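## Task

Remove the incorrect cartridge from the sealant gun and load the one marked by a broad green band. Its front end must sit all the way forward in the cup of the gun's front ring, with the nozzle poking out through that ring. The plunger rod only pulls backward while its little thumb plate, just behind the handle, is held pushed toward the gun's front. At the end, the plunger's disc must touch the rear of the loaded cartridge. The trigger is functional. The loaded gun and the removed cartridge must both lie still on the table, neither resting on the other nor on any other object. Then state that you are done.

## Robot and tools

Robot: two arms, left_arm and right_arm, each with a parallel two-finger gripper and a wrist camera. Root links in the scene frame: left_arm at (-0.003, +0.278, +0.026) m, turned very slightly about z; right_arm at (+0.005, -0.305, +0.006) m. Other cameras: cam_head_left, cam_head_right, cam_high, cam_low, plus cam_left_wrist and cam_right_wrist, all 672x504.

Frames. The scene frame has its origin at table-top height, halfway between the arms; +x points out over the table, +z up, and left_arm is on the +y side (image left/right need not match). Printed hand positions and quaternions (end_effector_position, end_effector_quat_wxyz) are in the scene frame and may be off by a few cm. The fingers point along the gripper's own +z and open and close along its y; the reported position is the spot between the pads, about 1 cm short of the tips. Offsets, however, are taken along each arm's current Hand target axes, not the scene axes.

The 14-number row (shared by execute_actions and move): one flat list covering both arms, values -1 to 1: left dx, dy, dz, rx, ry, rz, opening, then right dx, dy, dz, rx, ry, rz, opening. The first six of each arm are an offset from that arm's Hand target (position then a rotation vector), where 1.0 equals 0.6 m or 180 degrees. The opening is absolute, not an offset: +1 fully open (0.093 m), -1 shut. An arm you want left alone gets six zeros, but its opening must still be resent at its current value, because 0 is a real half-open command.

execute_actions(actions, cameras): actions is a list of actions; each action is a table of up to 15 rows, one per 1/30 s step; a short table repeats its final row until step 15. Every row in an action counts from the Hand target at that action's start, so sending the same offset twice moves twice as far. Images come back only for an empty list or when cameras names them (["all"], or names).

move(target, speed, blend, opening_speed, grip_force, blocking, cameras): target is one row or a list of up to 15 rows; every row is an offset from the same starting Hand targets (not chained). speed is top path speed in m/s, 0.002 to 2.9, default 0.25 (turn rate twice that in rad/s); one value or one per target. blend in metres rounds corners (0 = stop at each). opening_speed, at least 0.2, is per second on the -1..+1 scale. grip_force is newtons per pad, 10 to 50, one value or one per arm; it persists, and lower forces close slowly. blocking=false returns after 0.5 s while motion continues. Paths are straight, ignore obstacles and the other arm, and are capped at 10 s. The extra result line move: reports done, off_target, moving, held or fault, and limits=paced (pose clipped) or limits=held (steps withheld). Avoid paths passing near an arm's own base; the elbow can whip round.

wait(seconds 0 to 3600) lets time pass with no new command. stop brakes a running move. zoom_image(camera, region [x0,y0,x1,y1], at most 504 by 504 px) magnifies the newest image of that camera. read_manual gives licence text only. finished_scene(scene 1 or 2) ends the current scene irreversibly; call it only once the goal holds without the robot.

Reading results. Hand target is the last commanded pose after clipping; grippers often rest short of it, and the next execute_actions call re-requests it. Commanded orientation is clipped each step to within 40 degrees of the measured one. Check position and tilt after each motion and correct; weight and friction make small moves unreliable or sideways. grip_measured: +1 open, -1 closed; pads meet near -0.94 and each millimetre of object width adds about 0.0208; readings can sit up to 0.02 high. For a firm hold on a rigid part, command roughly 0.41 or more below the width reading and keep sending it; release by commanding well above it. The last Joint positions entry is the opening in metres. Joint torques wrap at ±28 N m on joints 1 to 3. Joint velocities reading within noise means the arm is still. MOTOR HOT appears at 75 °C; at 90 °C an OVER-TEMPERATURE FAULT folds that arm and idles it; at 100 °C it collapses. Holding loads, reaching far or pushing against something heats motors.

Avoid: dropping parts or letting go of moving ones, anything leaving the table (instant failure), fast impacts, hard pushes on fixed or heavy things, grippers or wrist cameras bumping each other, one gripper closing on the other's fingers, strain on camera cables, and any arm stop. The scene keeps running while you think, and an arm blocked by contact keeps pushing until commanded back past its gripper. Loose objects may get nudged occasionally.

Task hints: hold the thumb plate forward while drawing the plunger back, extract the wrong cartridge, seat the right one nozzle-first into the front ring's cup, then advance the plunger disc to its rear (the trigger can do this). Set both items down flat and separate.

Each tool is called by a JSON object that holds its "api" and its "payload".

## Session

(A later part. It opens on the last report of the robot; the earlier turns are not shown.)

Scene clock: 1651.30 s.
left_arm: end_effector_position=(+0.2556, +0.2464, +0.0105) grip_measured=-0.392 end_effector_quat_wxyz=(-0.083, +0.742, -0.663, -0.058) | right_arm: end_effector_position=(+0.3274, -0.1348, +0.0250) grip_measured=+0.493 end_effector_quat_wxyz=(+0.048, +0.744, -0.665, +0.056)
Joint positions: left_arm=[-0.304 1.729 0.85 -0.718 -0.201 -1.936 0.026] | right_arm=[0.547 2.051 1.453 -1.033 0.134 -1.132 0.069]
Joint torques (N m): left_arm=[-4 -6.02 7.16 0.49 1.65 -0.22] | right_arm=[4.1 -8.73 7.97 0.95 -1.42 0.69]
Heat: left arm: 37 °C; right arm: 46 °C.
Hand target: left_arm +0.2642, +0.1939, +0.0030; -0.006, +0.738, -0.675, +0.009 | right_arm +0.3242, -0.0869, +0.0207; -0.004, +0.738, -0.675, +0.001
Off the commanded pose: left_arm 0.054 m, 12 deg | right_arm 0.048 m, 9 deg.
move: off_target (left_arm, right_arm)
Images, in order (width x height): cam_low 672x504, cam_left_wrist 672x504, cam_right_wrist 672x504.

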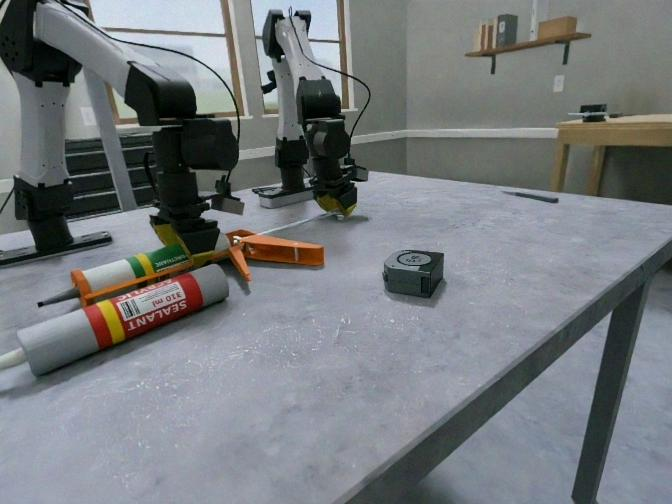

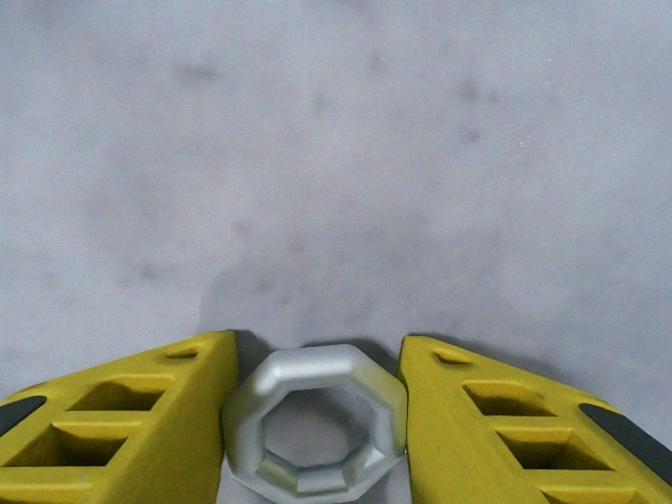

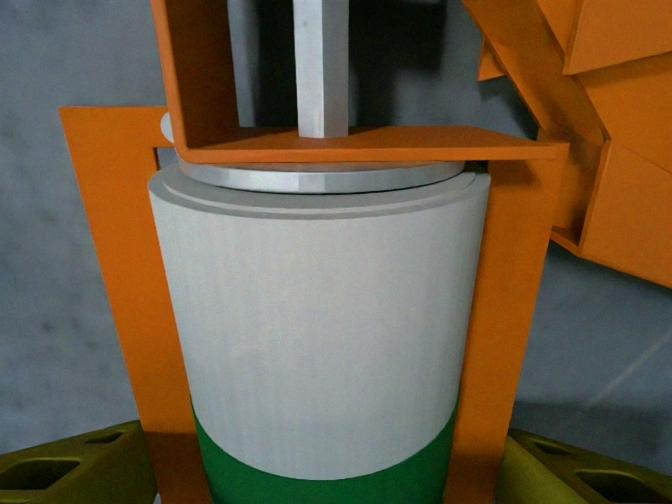

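{"api": "move", "payload": {"target": [-0.08,0,0,0,0,0,-0.75, 0.078,0,0.0,0,0,0,0.1], "speed": 0.06, "cameras": ["all"]}}

{"api": "zoom_image", "payload": {"camera": "cam_high", "region": [260, 280, 380, 430]}}

{"api": "zoom_image", "payload": {"camera": "cam_low", "region": [20, 200, 200, 330]}}

Scene clock: 1665.60 s.
left_arm: end_effector_position=(+0.2606, +0.2493, +0.0087) grip_measured=-0.392 end_effector_quat_wxyz=(-0.023, +0.742, -0.670, -0.011) | right_arm: end_effector_position=(+0.3281, -0.1374, +0.0237) grip_measured=+0.493 end_effector_quat_wxyz=(+0.013, +0.739, -0.674, +0.017)
Joint positions: left_arm=[-0.194 1.72 0.847 -0.689 -0.051 -1.811 0.026] | right_arm=[0.497 2.011 1.396 -0.97 0.04 -1.166 0.069]
Joint torques (N m): left_arm=[0.23 -7.91 2.92 0.62 0.46 0.17] | right_arm=[-1.39 -10.81 4.01 0.9 -0.47 -0.12]
Heat: left arm: 39 °C; right arm: 45 °C.
Hand target: left_arm +0.2600, +0.2418, +0.0028; -0.007, +0.738, -0.675, +0.009 | right_arm +0.3283, -0.1335, +0.0204; -0.003, +0.738, -0.675, +0.001
Off the commanded pose: left_arm 0.010 m, 3 deg | right_arm 0.005 m, 3 deg.
move: off_target (left_arm, right_arm)

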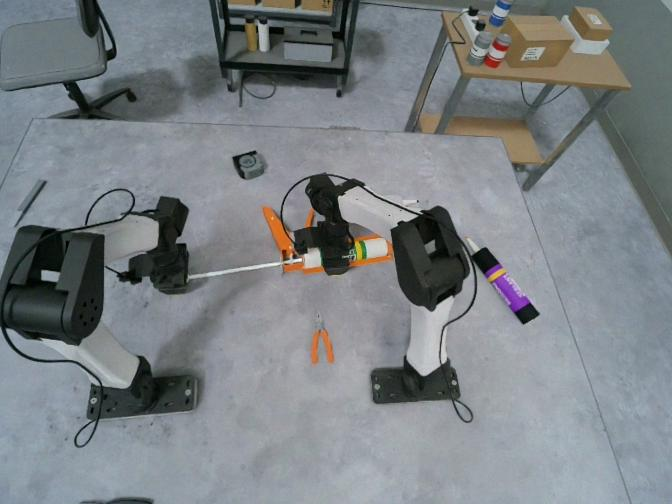

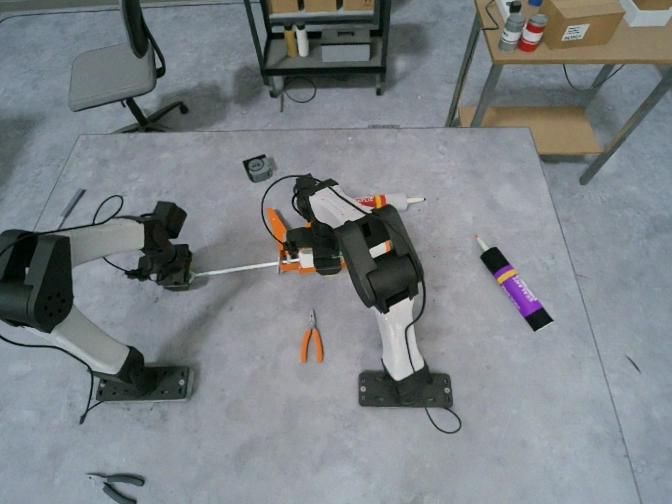

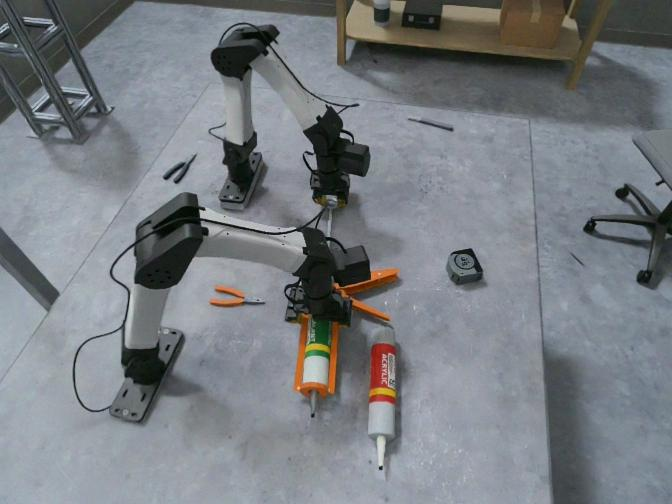

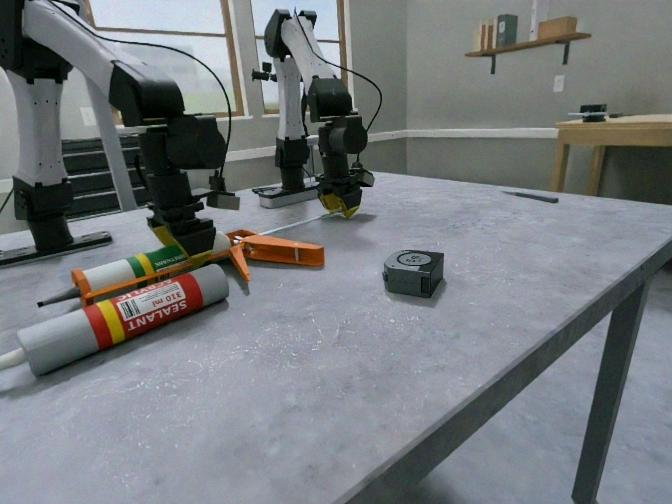

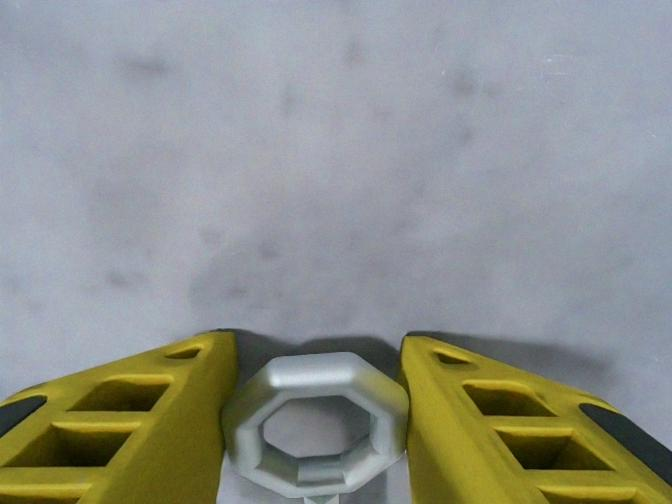

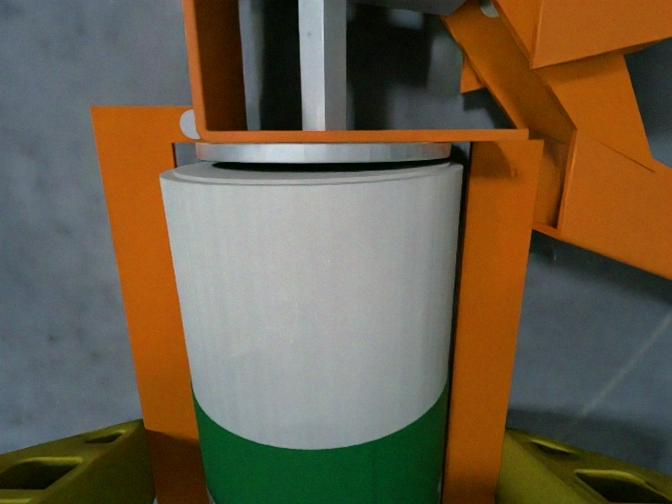

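Scaled by 3.360 from the camera's image (finer frame: 960x720).

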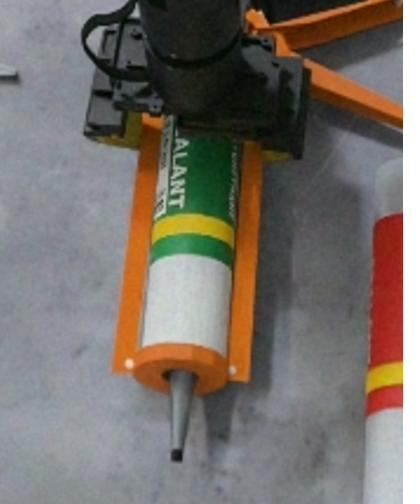

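Scaled by 2.800 from the camera's image (finer frame: 960x720).

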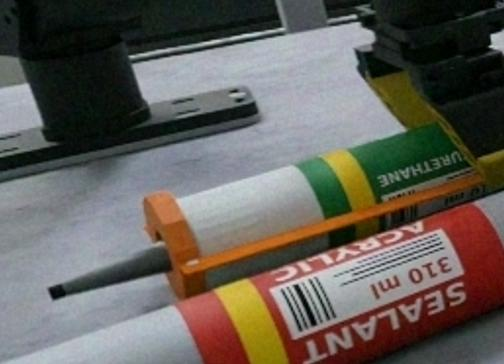

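{"api": "zoom_image", "payload": {"camera": "cam_right_wrist", "region": [80, 0, 580, 260]}}

Scaled by 1.008 from the camera's image (finer frame: 960x720).

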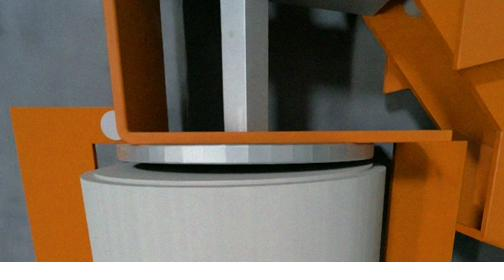

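{"api": "move", "payload": {"target": [[0,0,0,0,0,0,-0.2, 0,0,0,0,0,0,1],[0,0,0,0,0,0,-0.2, 0,0,-0.2,0,0,0,1],[0,0,0,0,0,0,-0.2, -0.15,-0.12,-0.2,0,0,0.53,1]], "speed": 0.2, "cameras": ["cam_right_wrist","cam_head_left","cam_high"]}}

Scene clock: 1697.17 s.
left_arm: end_effector_position=(+0.2609, +0.2494, +0.0087) grip_measured=-0.198 end_effector_quat_wxyz=(-0.022, +0.740, -0.672, -0.010) | right_arm: end_effector_position=(+0.3911, -0.0429, +0.1381) grip_measured=+1.000 end_effector_quat_wxyz=(+0.030, -0.001, +0.999, +0.015)
Joint positions: left_arm=[-0.191 1.72 0.847 -0.688 -0.047 -1.804 0.036] | right_arm=[0.599 2.374 2.443 -1.573 0.009 0.597 0.093]
Joint torques (N m): left_arm=[0.06 -7.86 2.86 0.61 0.45 0.09] | right_arm=[0.02 -12.22 7.97 0.64 -0.06 0.08]
Heat: left arm: 35 °C; right arm: 45 °C.
Hand target: left_arm +0.2600, +0.2418, +0.0028; -0.006, +0.738, -0.675, +0.009 | right_arm +0.3912, -0.0379, +0.1411; +0.003, +0.002, +1.000, +0.002
Off the commanded pose: left_arm 0.010 m, 3 deg | right_arm 0.006 m, 4 deg.
joint sent to its limit (right arm) — joint 4 (wrist pitch), lower limit. The joint targets are off in orientation, not in position.
move: off_target (right_arm)
Images, in order (width x height): cam_head_left 672x504, cam_high 672x504, cam_right_wrist 672x504.

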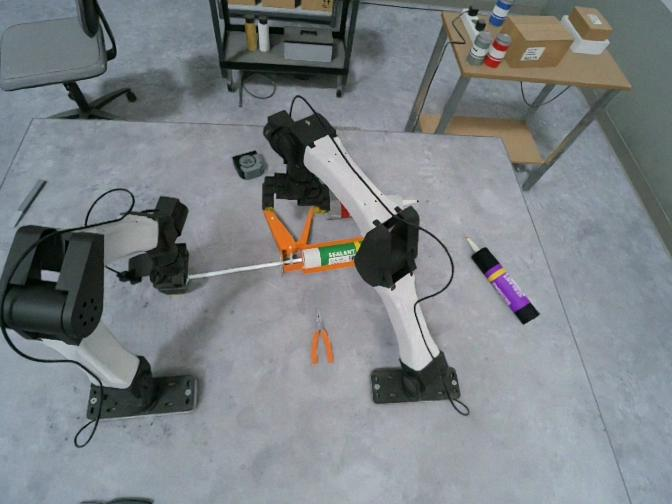

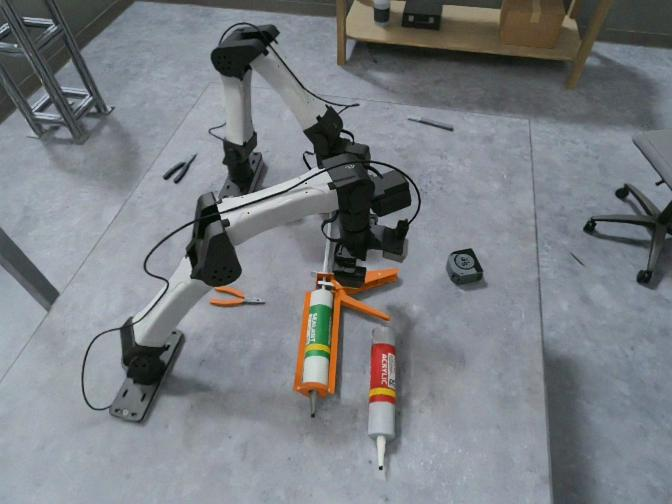

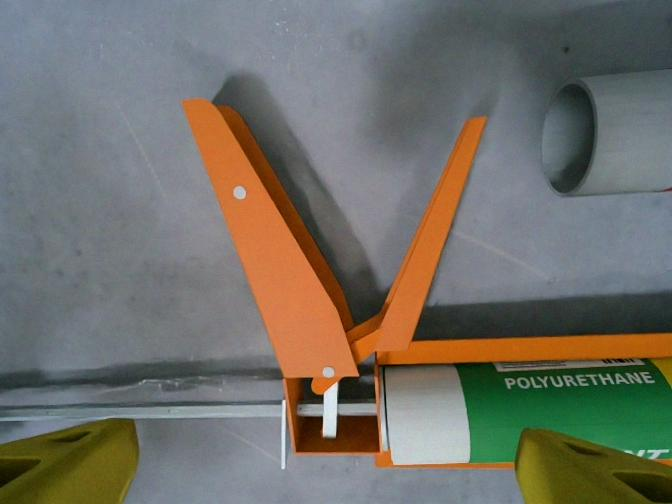

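{"api": "zoom_image", "payload": {"camera": "cam_right_wrist", "region": [220, 330, 480, 500]}}

Scaled by 1.938 from the camera's image (finer frame: 960x720).

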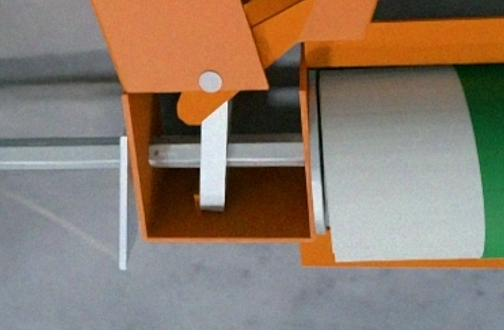

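{"api": "move", "payload": {"target": [-0.01,0,0,0,0,0,-0.75, -0.018,-0.133,0.033,0,0,-0.5,-1], "speed": 0.2, "cameras": ["cam_right_wrist"]}}

Scene clock: 1752.70 s.
left_arm: end_effector_position=(+0.2610, +0.2497, +0.0086) grip_measured=-0.392 end_effector_quat_wxyz=(-0.013, +0.742, -0.671, -0.003) | right_arm: end_effector_position=(+0.3988, -0.1154, +0.1085) grip_measured=-0.986 end_effector_quat_wxyz=(+0.016, +0.703, -0.711, -0.007)
Joint positions: left_arm=[-0.175 1.72 0.847 -0.688 -0.024 -1.791 0.026] | right_arm=[0.447 2.298 2.192 -1.5 -0.004 -1.113 0]
Joint torques (N m): left_arm=[0.51 -8.23 2.44 0.63 0.26 0.2] | right_arm=[-1.03 -16.46 4.9 0.63 -0.07 -0.2]
Heat: left arm: 33 °C; right arm: 52 °C.
Hand target: left_arm +0.2594, +0.2477, +0.0027; -0.006, +0.738, -0.675, +0.009 | right_arm +0.4018, -0.1176, +0.1211; -0.004, +0.705, -0.709, +0.001
Off the commanded pose: left_arm 0.006 m, 2 deg | right_arm 0.013 m, 2 deg.
move: off_target (right_arm)

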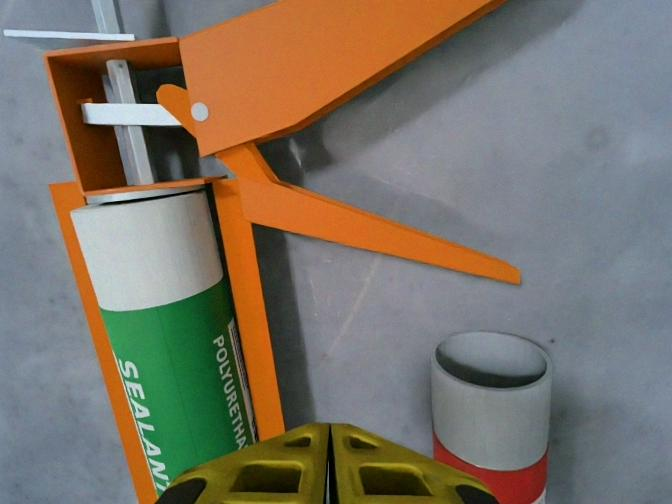

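{"api": "move", "payload": {"target": [[0,0,0,0,0,0,-0.75, 0.0133,-0.0067,0.06,0,0,0,-1],[0,0,0,0,0,0,-0.75, 0.0133,-0.0067,0.145,0,0,0,-1]], "speed": 0.12, "cameras": ["cam_right_wrist","cam_low"]}}

Scene clock: 1762.57 s.
left_arm: end_effector_position=(+0.2610, +0.2497, +0.0086) grip_measured=-0.392 end_effector_quat_wxyz=(-0.013, +0.742, -0.671, -0.003) | right_arm: end_effector_position=(+0.4039, -0.1239, +0.0330) grip_measured=-0.986 end_effector_quat_wxyz=(+0.003, +0.703, -0.711, -0.003)
Joint positions: left_arm=[-0.175 1.72 0.847 -0.688 -0.024 -1.791 0.026] | right_arm=[0.424 2.279 1.86 -1.16 -0.004 -1.134 0]
Joint torques (N m): left_arm=[0.51 -8.27 2.44 0.64 0.26 0.2] | right_arm=[-0.96 -13.5 5.05 0.72 -0.1 -0.17]
Heat: left arm: 33 °C; right arm: 52 °C.
Hand target: left_arm +0.2594, +0.2477, +0.0027; -0.006, +0.738, -0.675, +0.009 | right_arm +0.4063, -0.1253, +0.0342; -0.004, +0.706, -0.709, +0.001
Off the commanded pose: left_arm 0.006 m, 2 deg | right_arm 0.003 m, 1 deg.
move: done
Images, in order (width x height): cam_low 672x504, cam_right_wrist 672x504.

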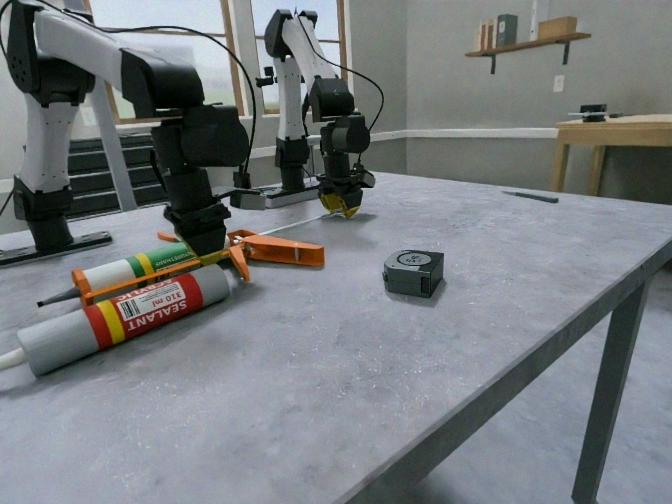

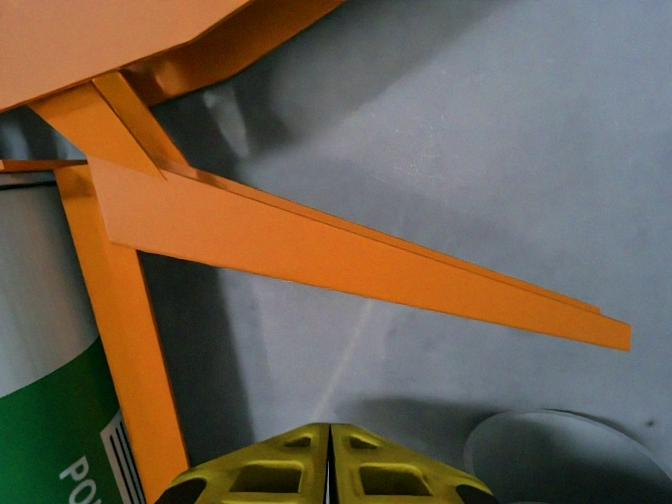

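{"api": "execute_actions", "payload": {"actions": []}}

Scene clock: 1800.60 s.
left_arm: end_effector_position=(+0.2610, +0.2497, +0.0086) grip_measured=-0.392 end_effector_quat_wxyz=(-0.013, +0.742, -0.671, -0.003) | right_arm: end_effector_position=(+0.4041, -0.1238, +0.0330) grip_measured=-0.986 end_effector_quat_wxyz=(+0.003, +0.703, -0.711, -0.003)
Joint positions: left_arm=[-0.175 1.72 0.847 -0.688 -0.024 -1.791 0.026] | right_arm=[0.424 2.279 1.86 -1.159 -0.004 -1.134 0]
Joint velocities: within noise
Joint torques (N m): left_arm=[0.5 -8.24 2.48 0.63 0.27 0.21] | right_arm=[-0.88 -13.71 4.98 0.73 -0.06 -0.17]
Heat: left arm: 33 °C; right arm: 53 °C.
Hand target: left_arm +0.2594, +0.2477, +0.0027; -0.006, +0.738, -0.675, +0.009 | right_arm +0.4063, -0.1253, +0.0342; -0.004, +0.706, -0.709, +0.001
Tool commands: left_gripper/opening=-0.75 right_gripper/opening=-1.0
Off the commanded pose: left_arm 0.006 m, 2 deg | right_arm 0.003 m, 1 deg.

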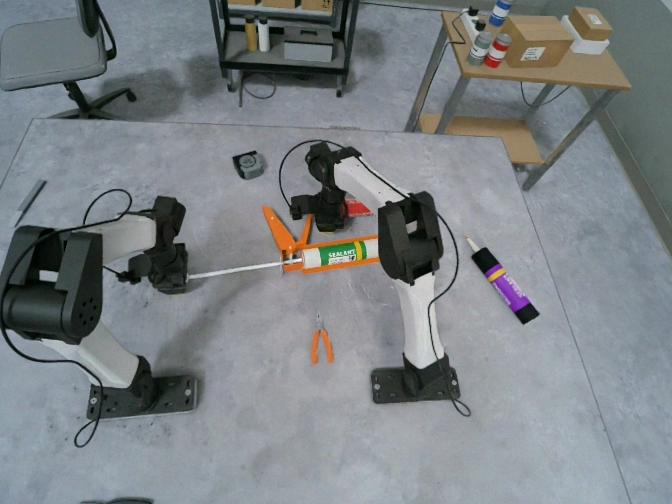

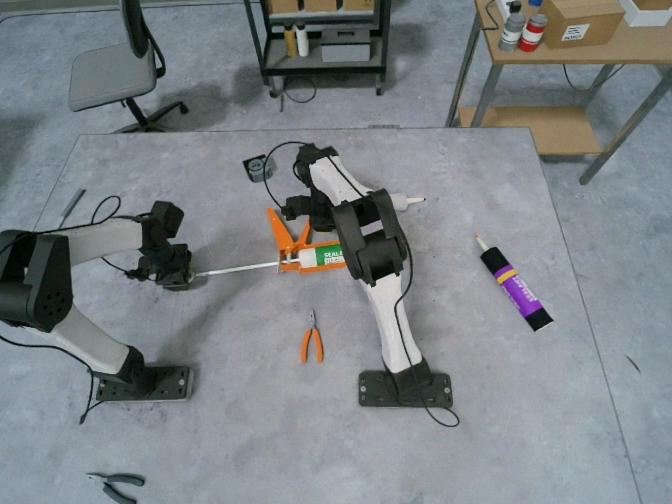

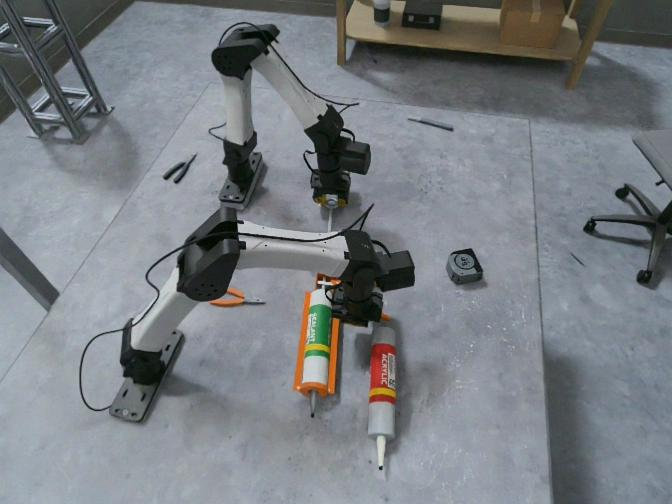

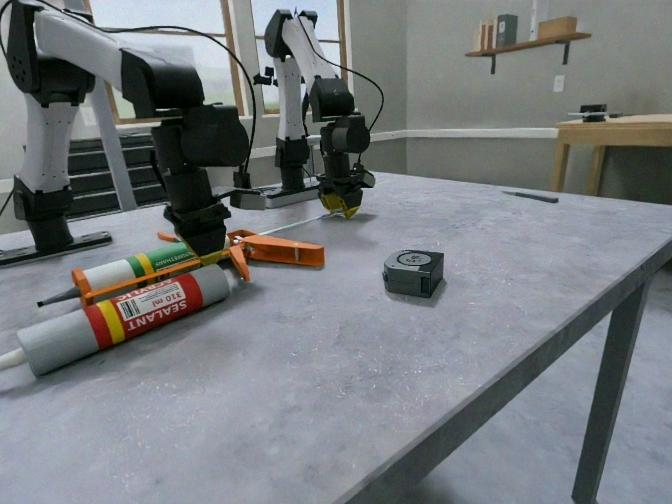

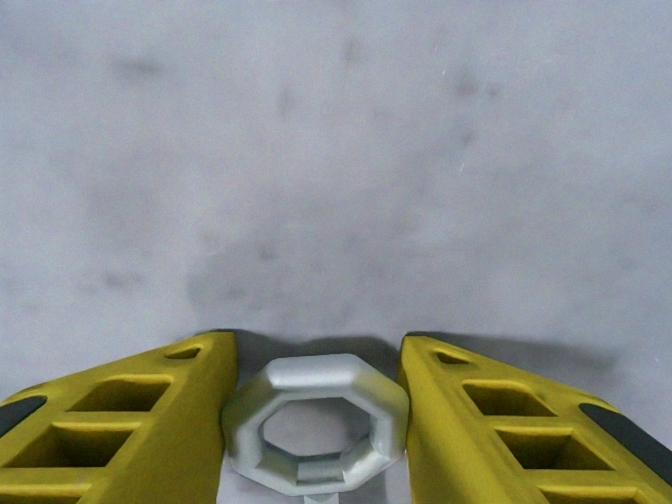

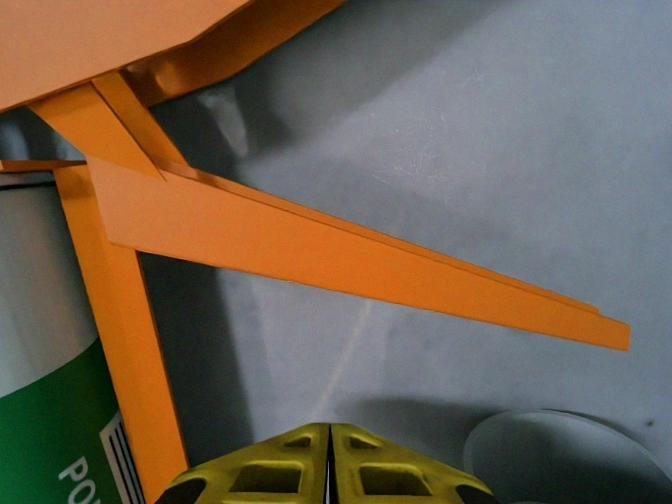

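{"api": "move", "payload": {"target": [0,0,0,0,0,0,-0.75,-0.05,0,0.008,0,0,0,-1], "speed": 0.05, "cameras": ["cam_high","cam_right_wrist","cam_left_wrist"]}}

Scene clock: 1808.97 s.
left_arm: end_effector_position=(+0.2610, +0.2497, +0.0086) grip_measured=-0.392 end_effector_quat_wxyz=(-0.013, +0.742, -0.671, -0.003) | right_arm: end_effector_position=(+0.4020, -0.0988, +0.0269) grip_measured=-0.986 end_effector_quat_wxyz=(+0.001, +0.708, -0.706, -0.002)
Joint positions: left_arm=[-0.175 1.72 0.847 -0.688 -0.024 -1.791 0.026] | right_arm=[0.478 2.319 1.904 -1.159 -0.004 -1.096 0]
Joint torques (N m): left_arm=[0.51 -8.21 2.43 0.63 0.26 0.21] | right_arm=[-0.23 -12.03 8.12 0.44 -0.07 0.16]
Heat: left arm: 33 °C; right arm: 53 °C.
Hand target: left_arm +0.2594, +0.2477, +0.0027; -0.006, +0.738, -0.675, +0.009 | right_arm +0.4065, -0.0952, +0.0295; -0.004, +0.705, -0.709, +0.001
Off the commanded pose: left_arm 0.006 m, 2 deg | right_arm 0.006 m, 1 deg.
move: done
Images, in order (width x height): cam_high 672x504, cam_left_wrist 672x504, cam_right_wrist 672x504.

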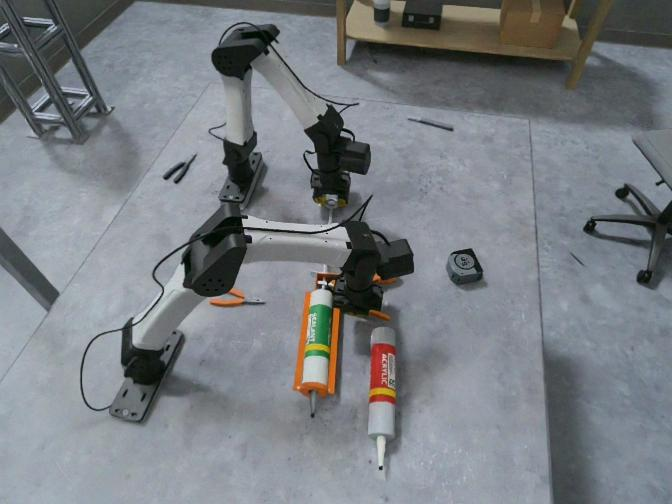

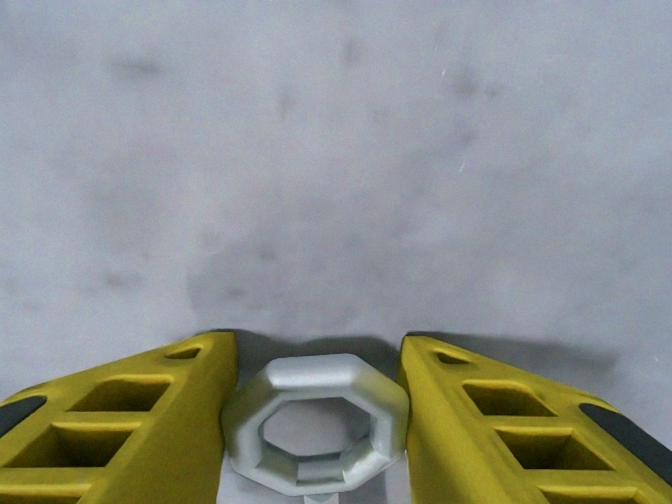

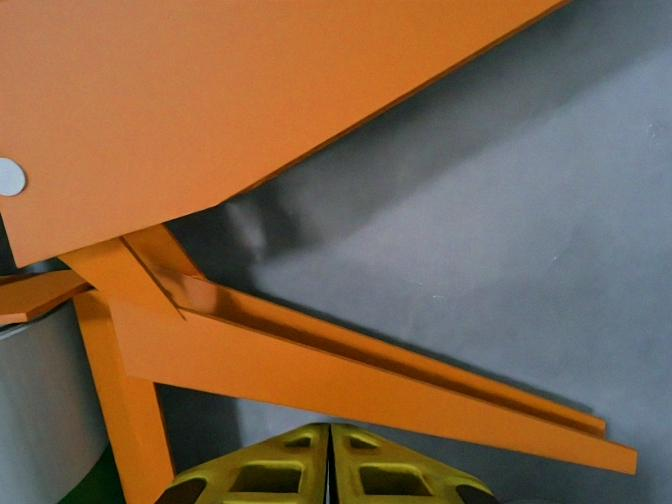

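{"api": "move", "payload": {"target": [0,0,0,0,0,0,-0.75,-0.025,0,0,0,0,0,-1], "speed": 0.04, "cameras": ["cam_left_wrist","cam_right_wrist"]}}

{"api": "move", "payload": {"target": [0,0,0,0,0,0,-0.75,-0.02,0,0,0,0,0,-1], "speed": 0.04, "cameras": ["cam_left_wrist","cam_right_wrist"]}}

Scene clock: 1814.93 s.
left_arm: end_effector_position=(+0.2610, +0.2497, +0.0086) grip_measured=-0.392 end_effector_quat_wxyz=(-0.013, +0.742, -0.671, -0.003) | right_arm: end_effector_position=(+0.4043, -0.0933, +0.0273) grip_measured=-0.986 end_effector_quat_wxyz=(+0.009, +0.703, -0.711, +0.006)
Joint positions: left_arm=[-0.175 1.72 0.847 -0.688 -0.024 -1.791 0.026] | right_arm=[0.493 2.35 1.96 -1.193 0.016 -1.066 0]
Joint torques (N m): left_arm=[0.49 -8.21 2.41 0.63 0.26 0.22] | right_arm=[1.06 -12.07 8.27 0.5 -0.26 0.13]
Heat: left arm: 33 °C; right arm: 52 °C.
Hand target: left_arm +0.2594, +0.2478, +0.0027; -0.006, +0.738, -0.675, +0.008 | right_arm +0.4065, -0.0803, +0.0295; -0.003, +0.705, -0.709, +0.001
Off the commanded pose: left_arm 0.006 m, 2 deg | right_arm 0.013 m, 2 deg.
move: off_target (right_arm)

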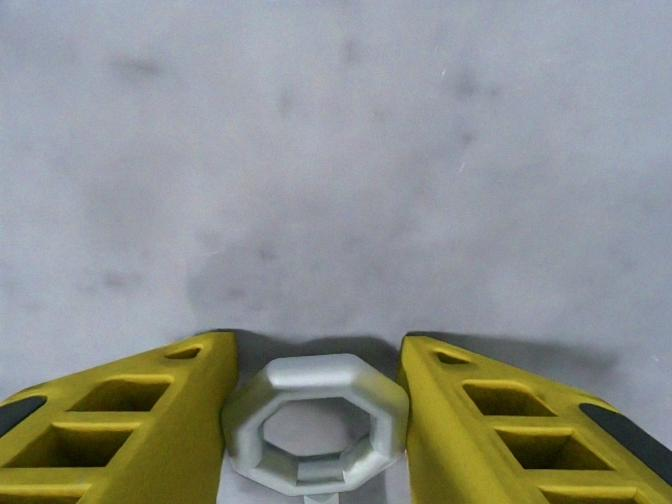

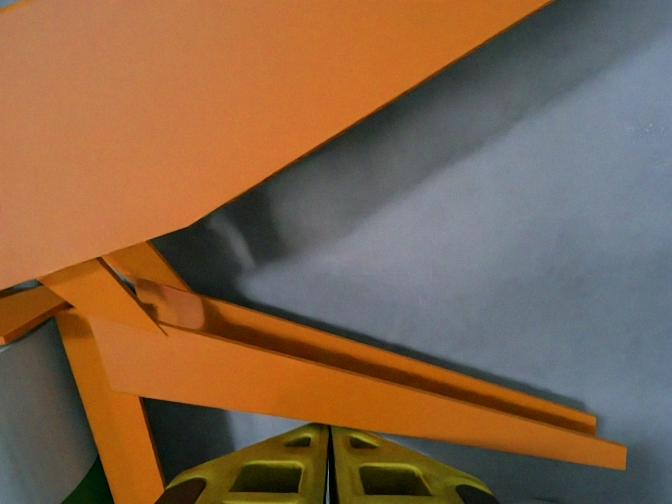

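Scene clock: 1815.67 s.
left_arm: end_effector_position=(+0.2610, +0.2497, +0.0086) grip_measured=-0.392 end_effector_quat_wxyz=(-0.013, +0.742, -0.671, -0.003) | right_arm: end_effector_position=(+0.4084, -0.0862, +0.0273) grip_measured=-0.986 end_effector_quat_wxyz=(+0.009, +0.701, -0.713, +0.015)
Joint positions: left_arm=[-0.175 1.72 0.847 -0.688 -0.024 -1.791 0.026] | right_arm=[0.509 2.379 2.01 -1.211 0.034 -1.043 0]
Joint torques (N m): left_arm=[0.51 -8.23 2.45 0.62 0.26 0.2] | right_arm=[1.73 -12.4 8.32 0.48 -0.43 0.08]
Heat: left arm: 33 °C; right arm: 52 °C.
Hand target: left_arm +0.2594, +0.2478, +0.0027; -0.006, +0.738, -0.675, +0.008 | right_arm +0.4066, -0.0682, +0.0296; -0.004, +0.705, -0.709, +0.001
Off the commanded pose: left_arm 0.006 m, 2 deg | right_arm 0.018 m, 2 deg.
move: off_target (right_arm)

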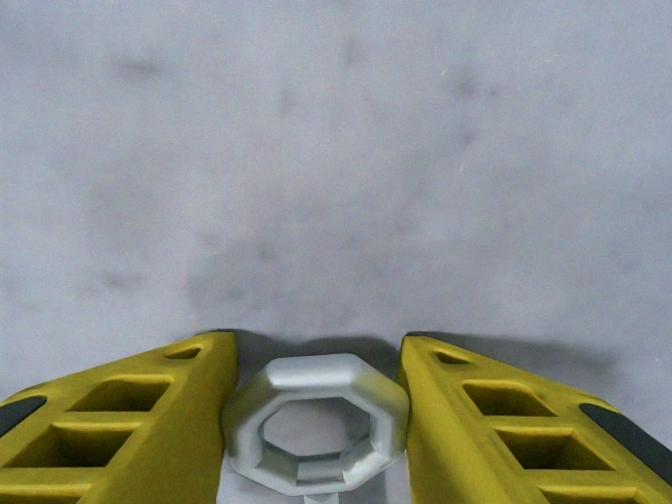

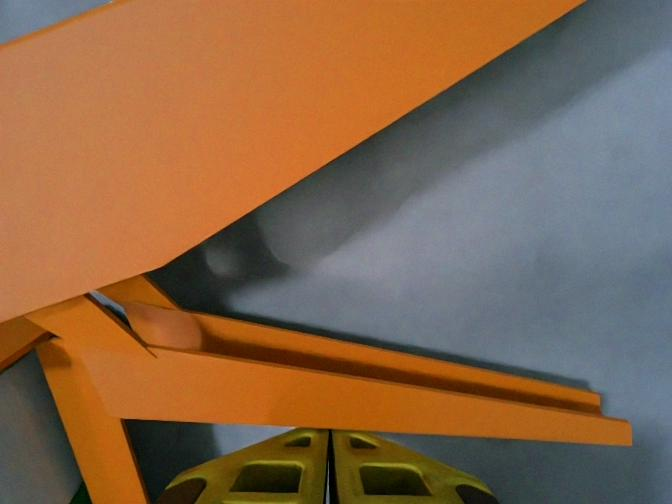

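{"api": "move", "payload": {"target": [0,0,0,0,0,0,-0.75,-0.025,0.005,0,0,0,0,-1], "speed": 0.04, "cameras": ["cam_right_wrist"]}}

{"api": "move", "payload": {"target": [0,0,0,0,0,0,-0.75,-0.025,0,0,0,0,0,-1], "speed": 0.04, "cameras": ["cam_left_wrist","cam_right_wrist","cam_high"]}}

Scene clock: 1823.63 s.
left_arm: end_effector_position=(+0.2610, +0.2497, +0.0086) grip_measured=-0.392 end_effector_quat_wxyz=(-0.013, +0.742, -0.671, -0.003) | right_arm: end_effector_position=(+0.4090, -0.0840, +0.0279) grip_measured=-0.986 end_effector_quat_wxyz=(+0.019, +0.695, -0.718, +0.030)
Joint positions: left_arm=[-0.175 1.72 0.847 -0.688 -0.024 -1.791 0.026] | right_arm=[0.525 2.402 2.052 -1.243 0.067 -1.012 0]
Joint torques (N m): left_arm=[0.47 -8.21 2.41 0.62 0.26 0.21] | right_arm=[3.15 -12.4 8.35 0.63 -0.76 -0.01]
Heat: left arm: 33 °C; right arm: 52 °C.
Hand target: left_arm +0.2594, +0.2478, +0.0027; -0.006, +0.738, -0.675, +0.008 | right_arm +0.4037, -0.0533, +0.0296; -0.003, +0.705, -0.709, +0.001
Off the commanded pose: left_arm 0.006 m, 2 deg | right_arm 0.031 m, 5 deg.
move: off_target (right_arm)

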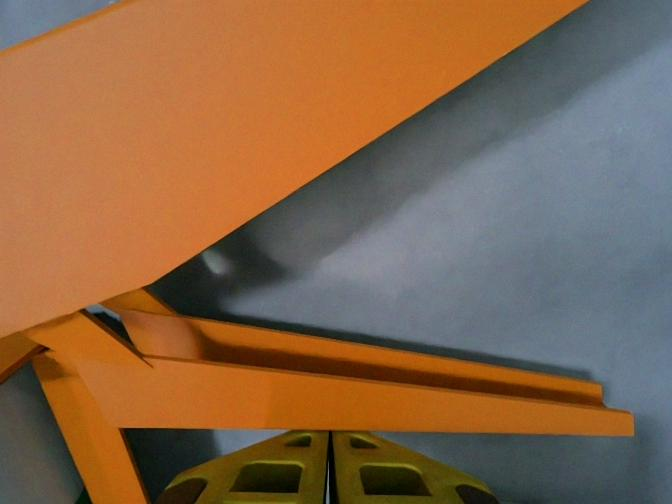

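Scene clock: 1824.50 s.
left_arm: end_effector_position=(+0.2610, +0.2498, +0.0086) grip_measured=-0.392 end_effector_quat_wxyz=(-0.012, +0.742, -0.670, -0.002) | right_arm: end_effector_position=(+0.4092, -0.0828, +0.0288) grip_measured=-0.986 end_effector_quat_wxyz=(+0.036, +0.691, -0.720, +0.043)
Joint positions: left_arm=[-0.174 1.72 0.847 -0.688 -0.023 -1.791 0.026] | right_arm=[0.539 2.44 2.121 -1.302 0.099 -0.989 0]
Joint torques (N m): left_arm=[0.42 -8.24 2.44 0.64 0.26 0.21] | right_arm=[4.29 -12.62 8.58 0.78 -1.03 0.04]
Heat: left arm: 33 °C; right arm: 52 °C.
Hand target: left_arm +0.2594, +0.2478, +0.0027; -0.006, +0.738, -0.675, +0.008 | right_arm +0.4037, -0.0382, +0.0296; -0.003, +0.706, -0.709, +0.001
Off the commanded pose: left_arm 0.006 m, 2 deg | right_arm 0.045 m, 7 deg.
move: off_target (right_arm)
Images, in order (width x height): cam_high 672x504, cam_left_wrist 672x504, cam_right_wrist 672x504.

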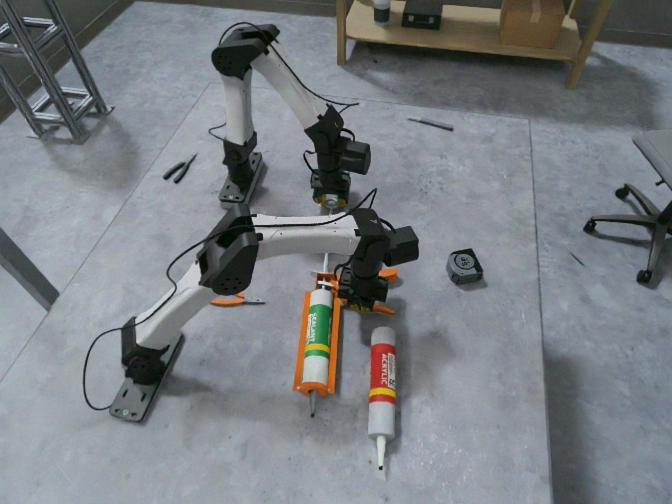

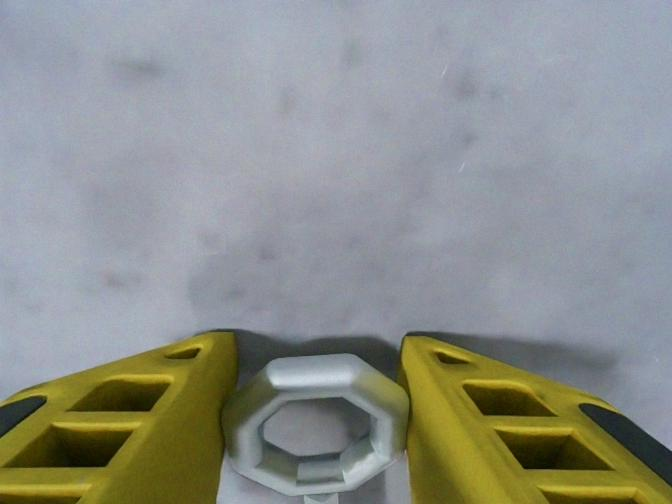

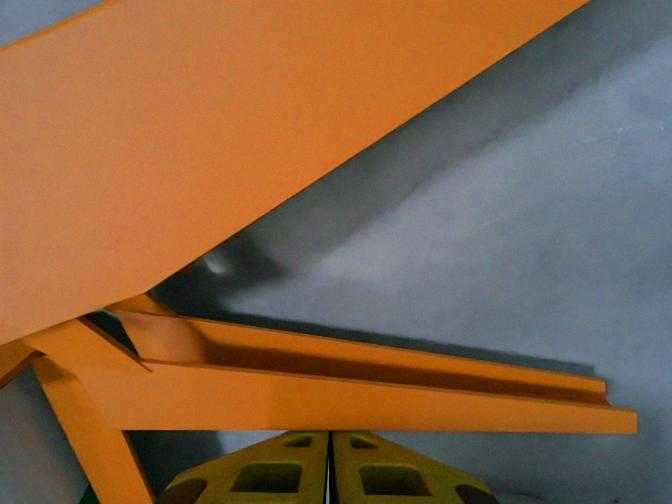

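{"api": "wait", "payload": {"seconds": 0.1, "cameras": ["cam_head_left","cam_head_right","cam_low","cam_high"]}}

{"api": "zoom_image", "payload": {"camera": "cam_head_left", "region": [240, 190, 440, 300]}}

{"api": "zoom_image", "payload": {"camera": "cam_high", "region": [270, 230, 430, 430]}}

{"api": "zoom_image", "payload": {"camera": "cam_low", "region": [20, 180, 360, 380]}}

Scene clock: 1830.30 s.
left_arm: end_effector_position=(+0.2610, +0.2498, +0.0086) grip_measured=-0.392 end_effector_quat_wxyz=(-0.012, +0.742, -0.670, -0.002) | right_arm: end_effector_position=(+0.4092, -0.0828, +0.0288) grip_measured=-0.986 end_effector_quat_wxyz=(+0.036, +0.691, -0.720, +0.043)
Joint positions: left_arm=[-0.174 1.72 0.847 -0.688 -0.023 -1.791 0.026] | right_arm=[0.539 2.44 2.121 -1.302 0.099 -0.988 0]
Joint torques (N m): left_arm=[0.39 -8.24 2.41 0.63 0.25 0.22] | right_arm=[4.27 -12.59 8.64 0.82 -1.06 0.08]
Heat: left arm: 33 °C; right arm: 53 °C.
Hand target: left_arm +0.2594, +0.2478, +0.0027; -0.006, +0.738, -0.675, +0.008 | right_arm +0.4037, -0.0382, +0.0296; -0.004, +0.706, -0.709, +0.001
Tool commands: left_gripper/opening=-0.75 right_gripper/opening=-1.0
Off the commanded pose: left_arm 0.006 m, 2 deg | right_arm 0.045 m, 7 deg.
wait: 0.10 s; at rest from the start
Images, in order (width x height): cam_head_left 672x504, cam_head_right 672x504, cam_high 672x504, cam_low 672x504.

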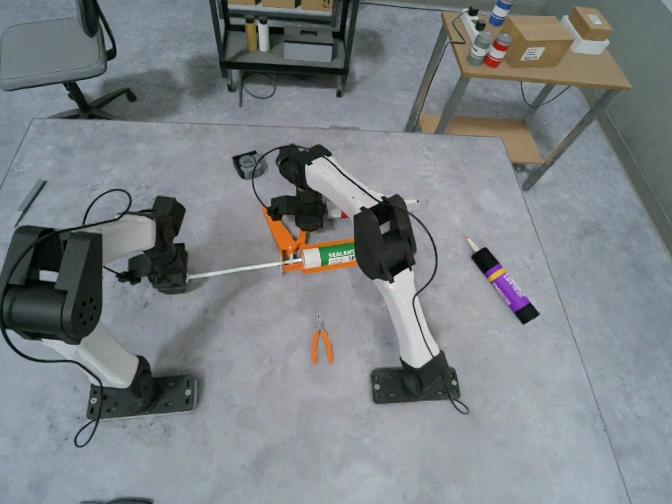

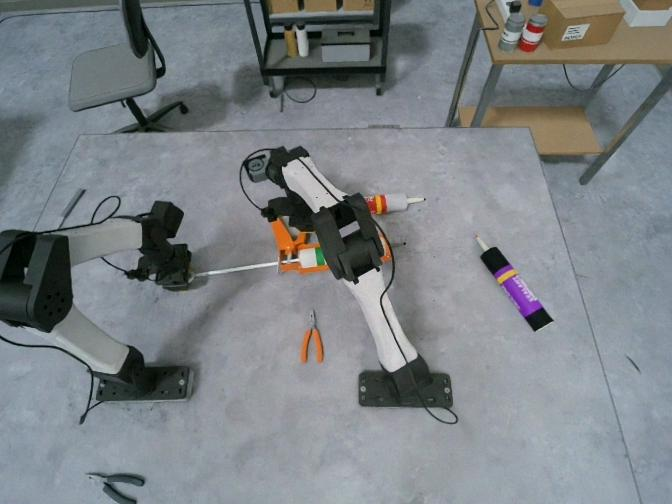

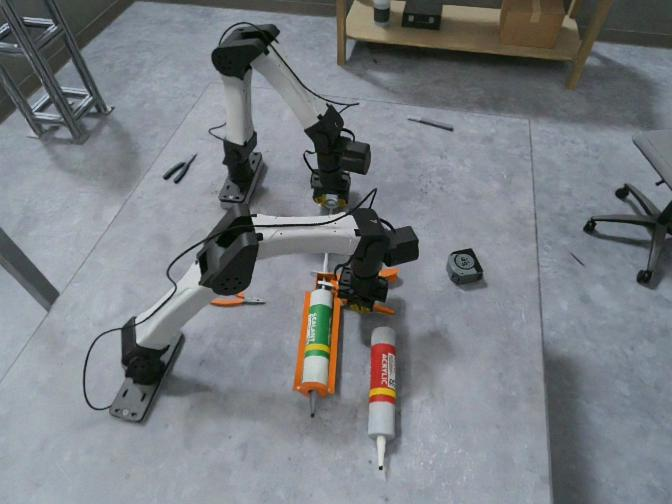

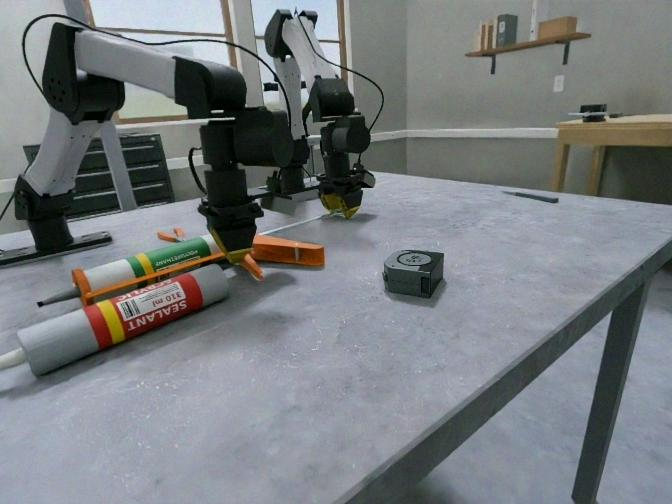

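Scaled by 2.520 from the camera's image (finer frame: 960x720).

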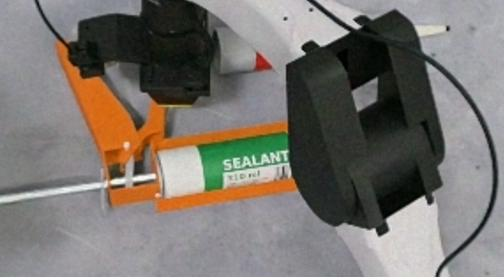

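Scaled by 2.520 from the camera's image (finer frame: 960x720).

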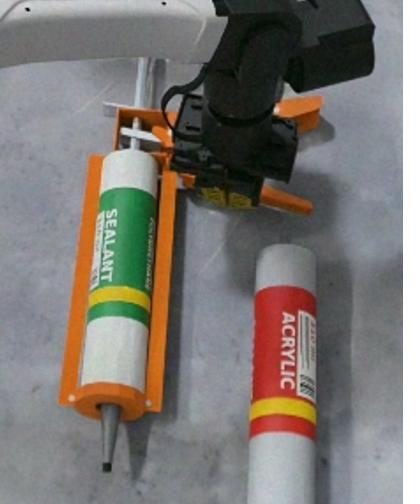

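Scaled by 1.482 from the camera's image (finer frame: 960x720).

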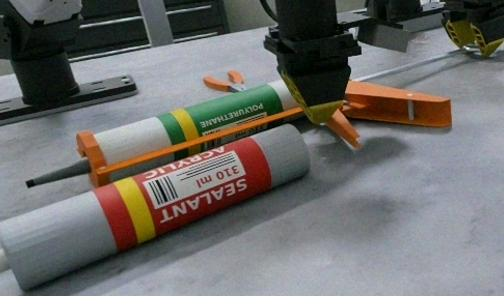

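{"api": "zoom_image", "payload": {"camera": "cam_head_left", "region": [260, 225, 340, 285]}}

{"api": "zoom_image", "payload": {"camera": "cam_high", "region": [300, 260, 360, 320]}}

Scaled by 6.300 from the camera's image (finer frame: 960x720).

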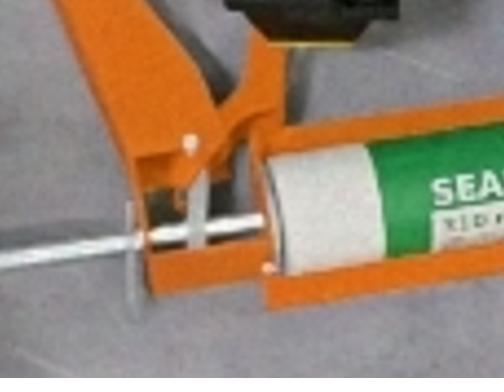

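Scaled by 8.400 from the camera's image (finer frame: 960x720).

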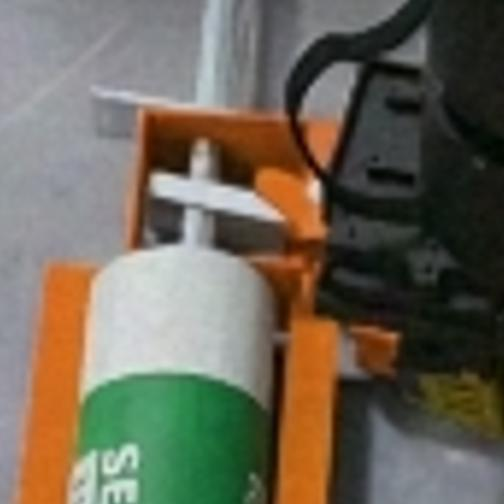

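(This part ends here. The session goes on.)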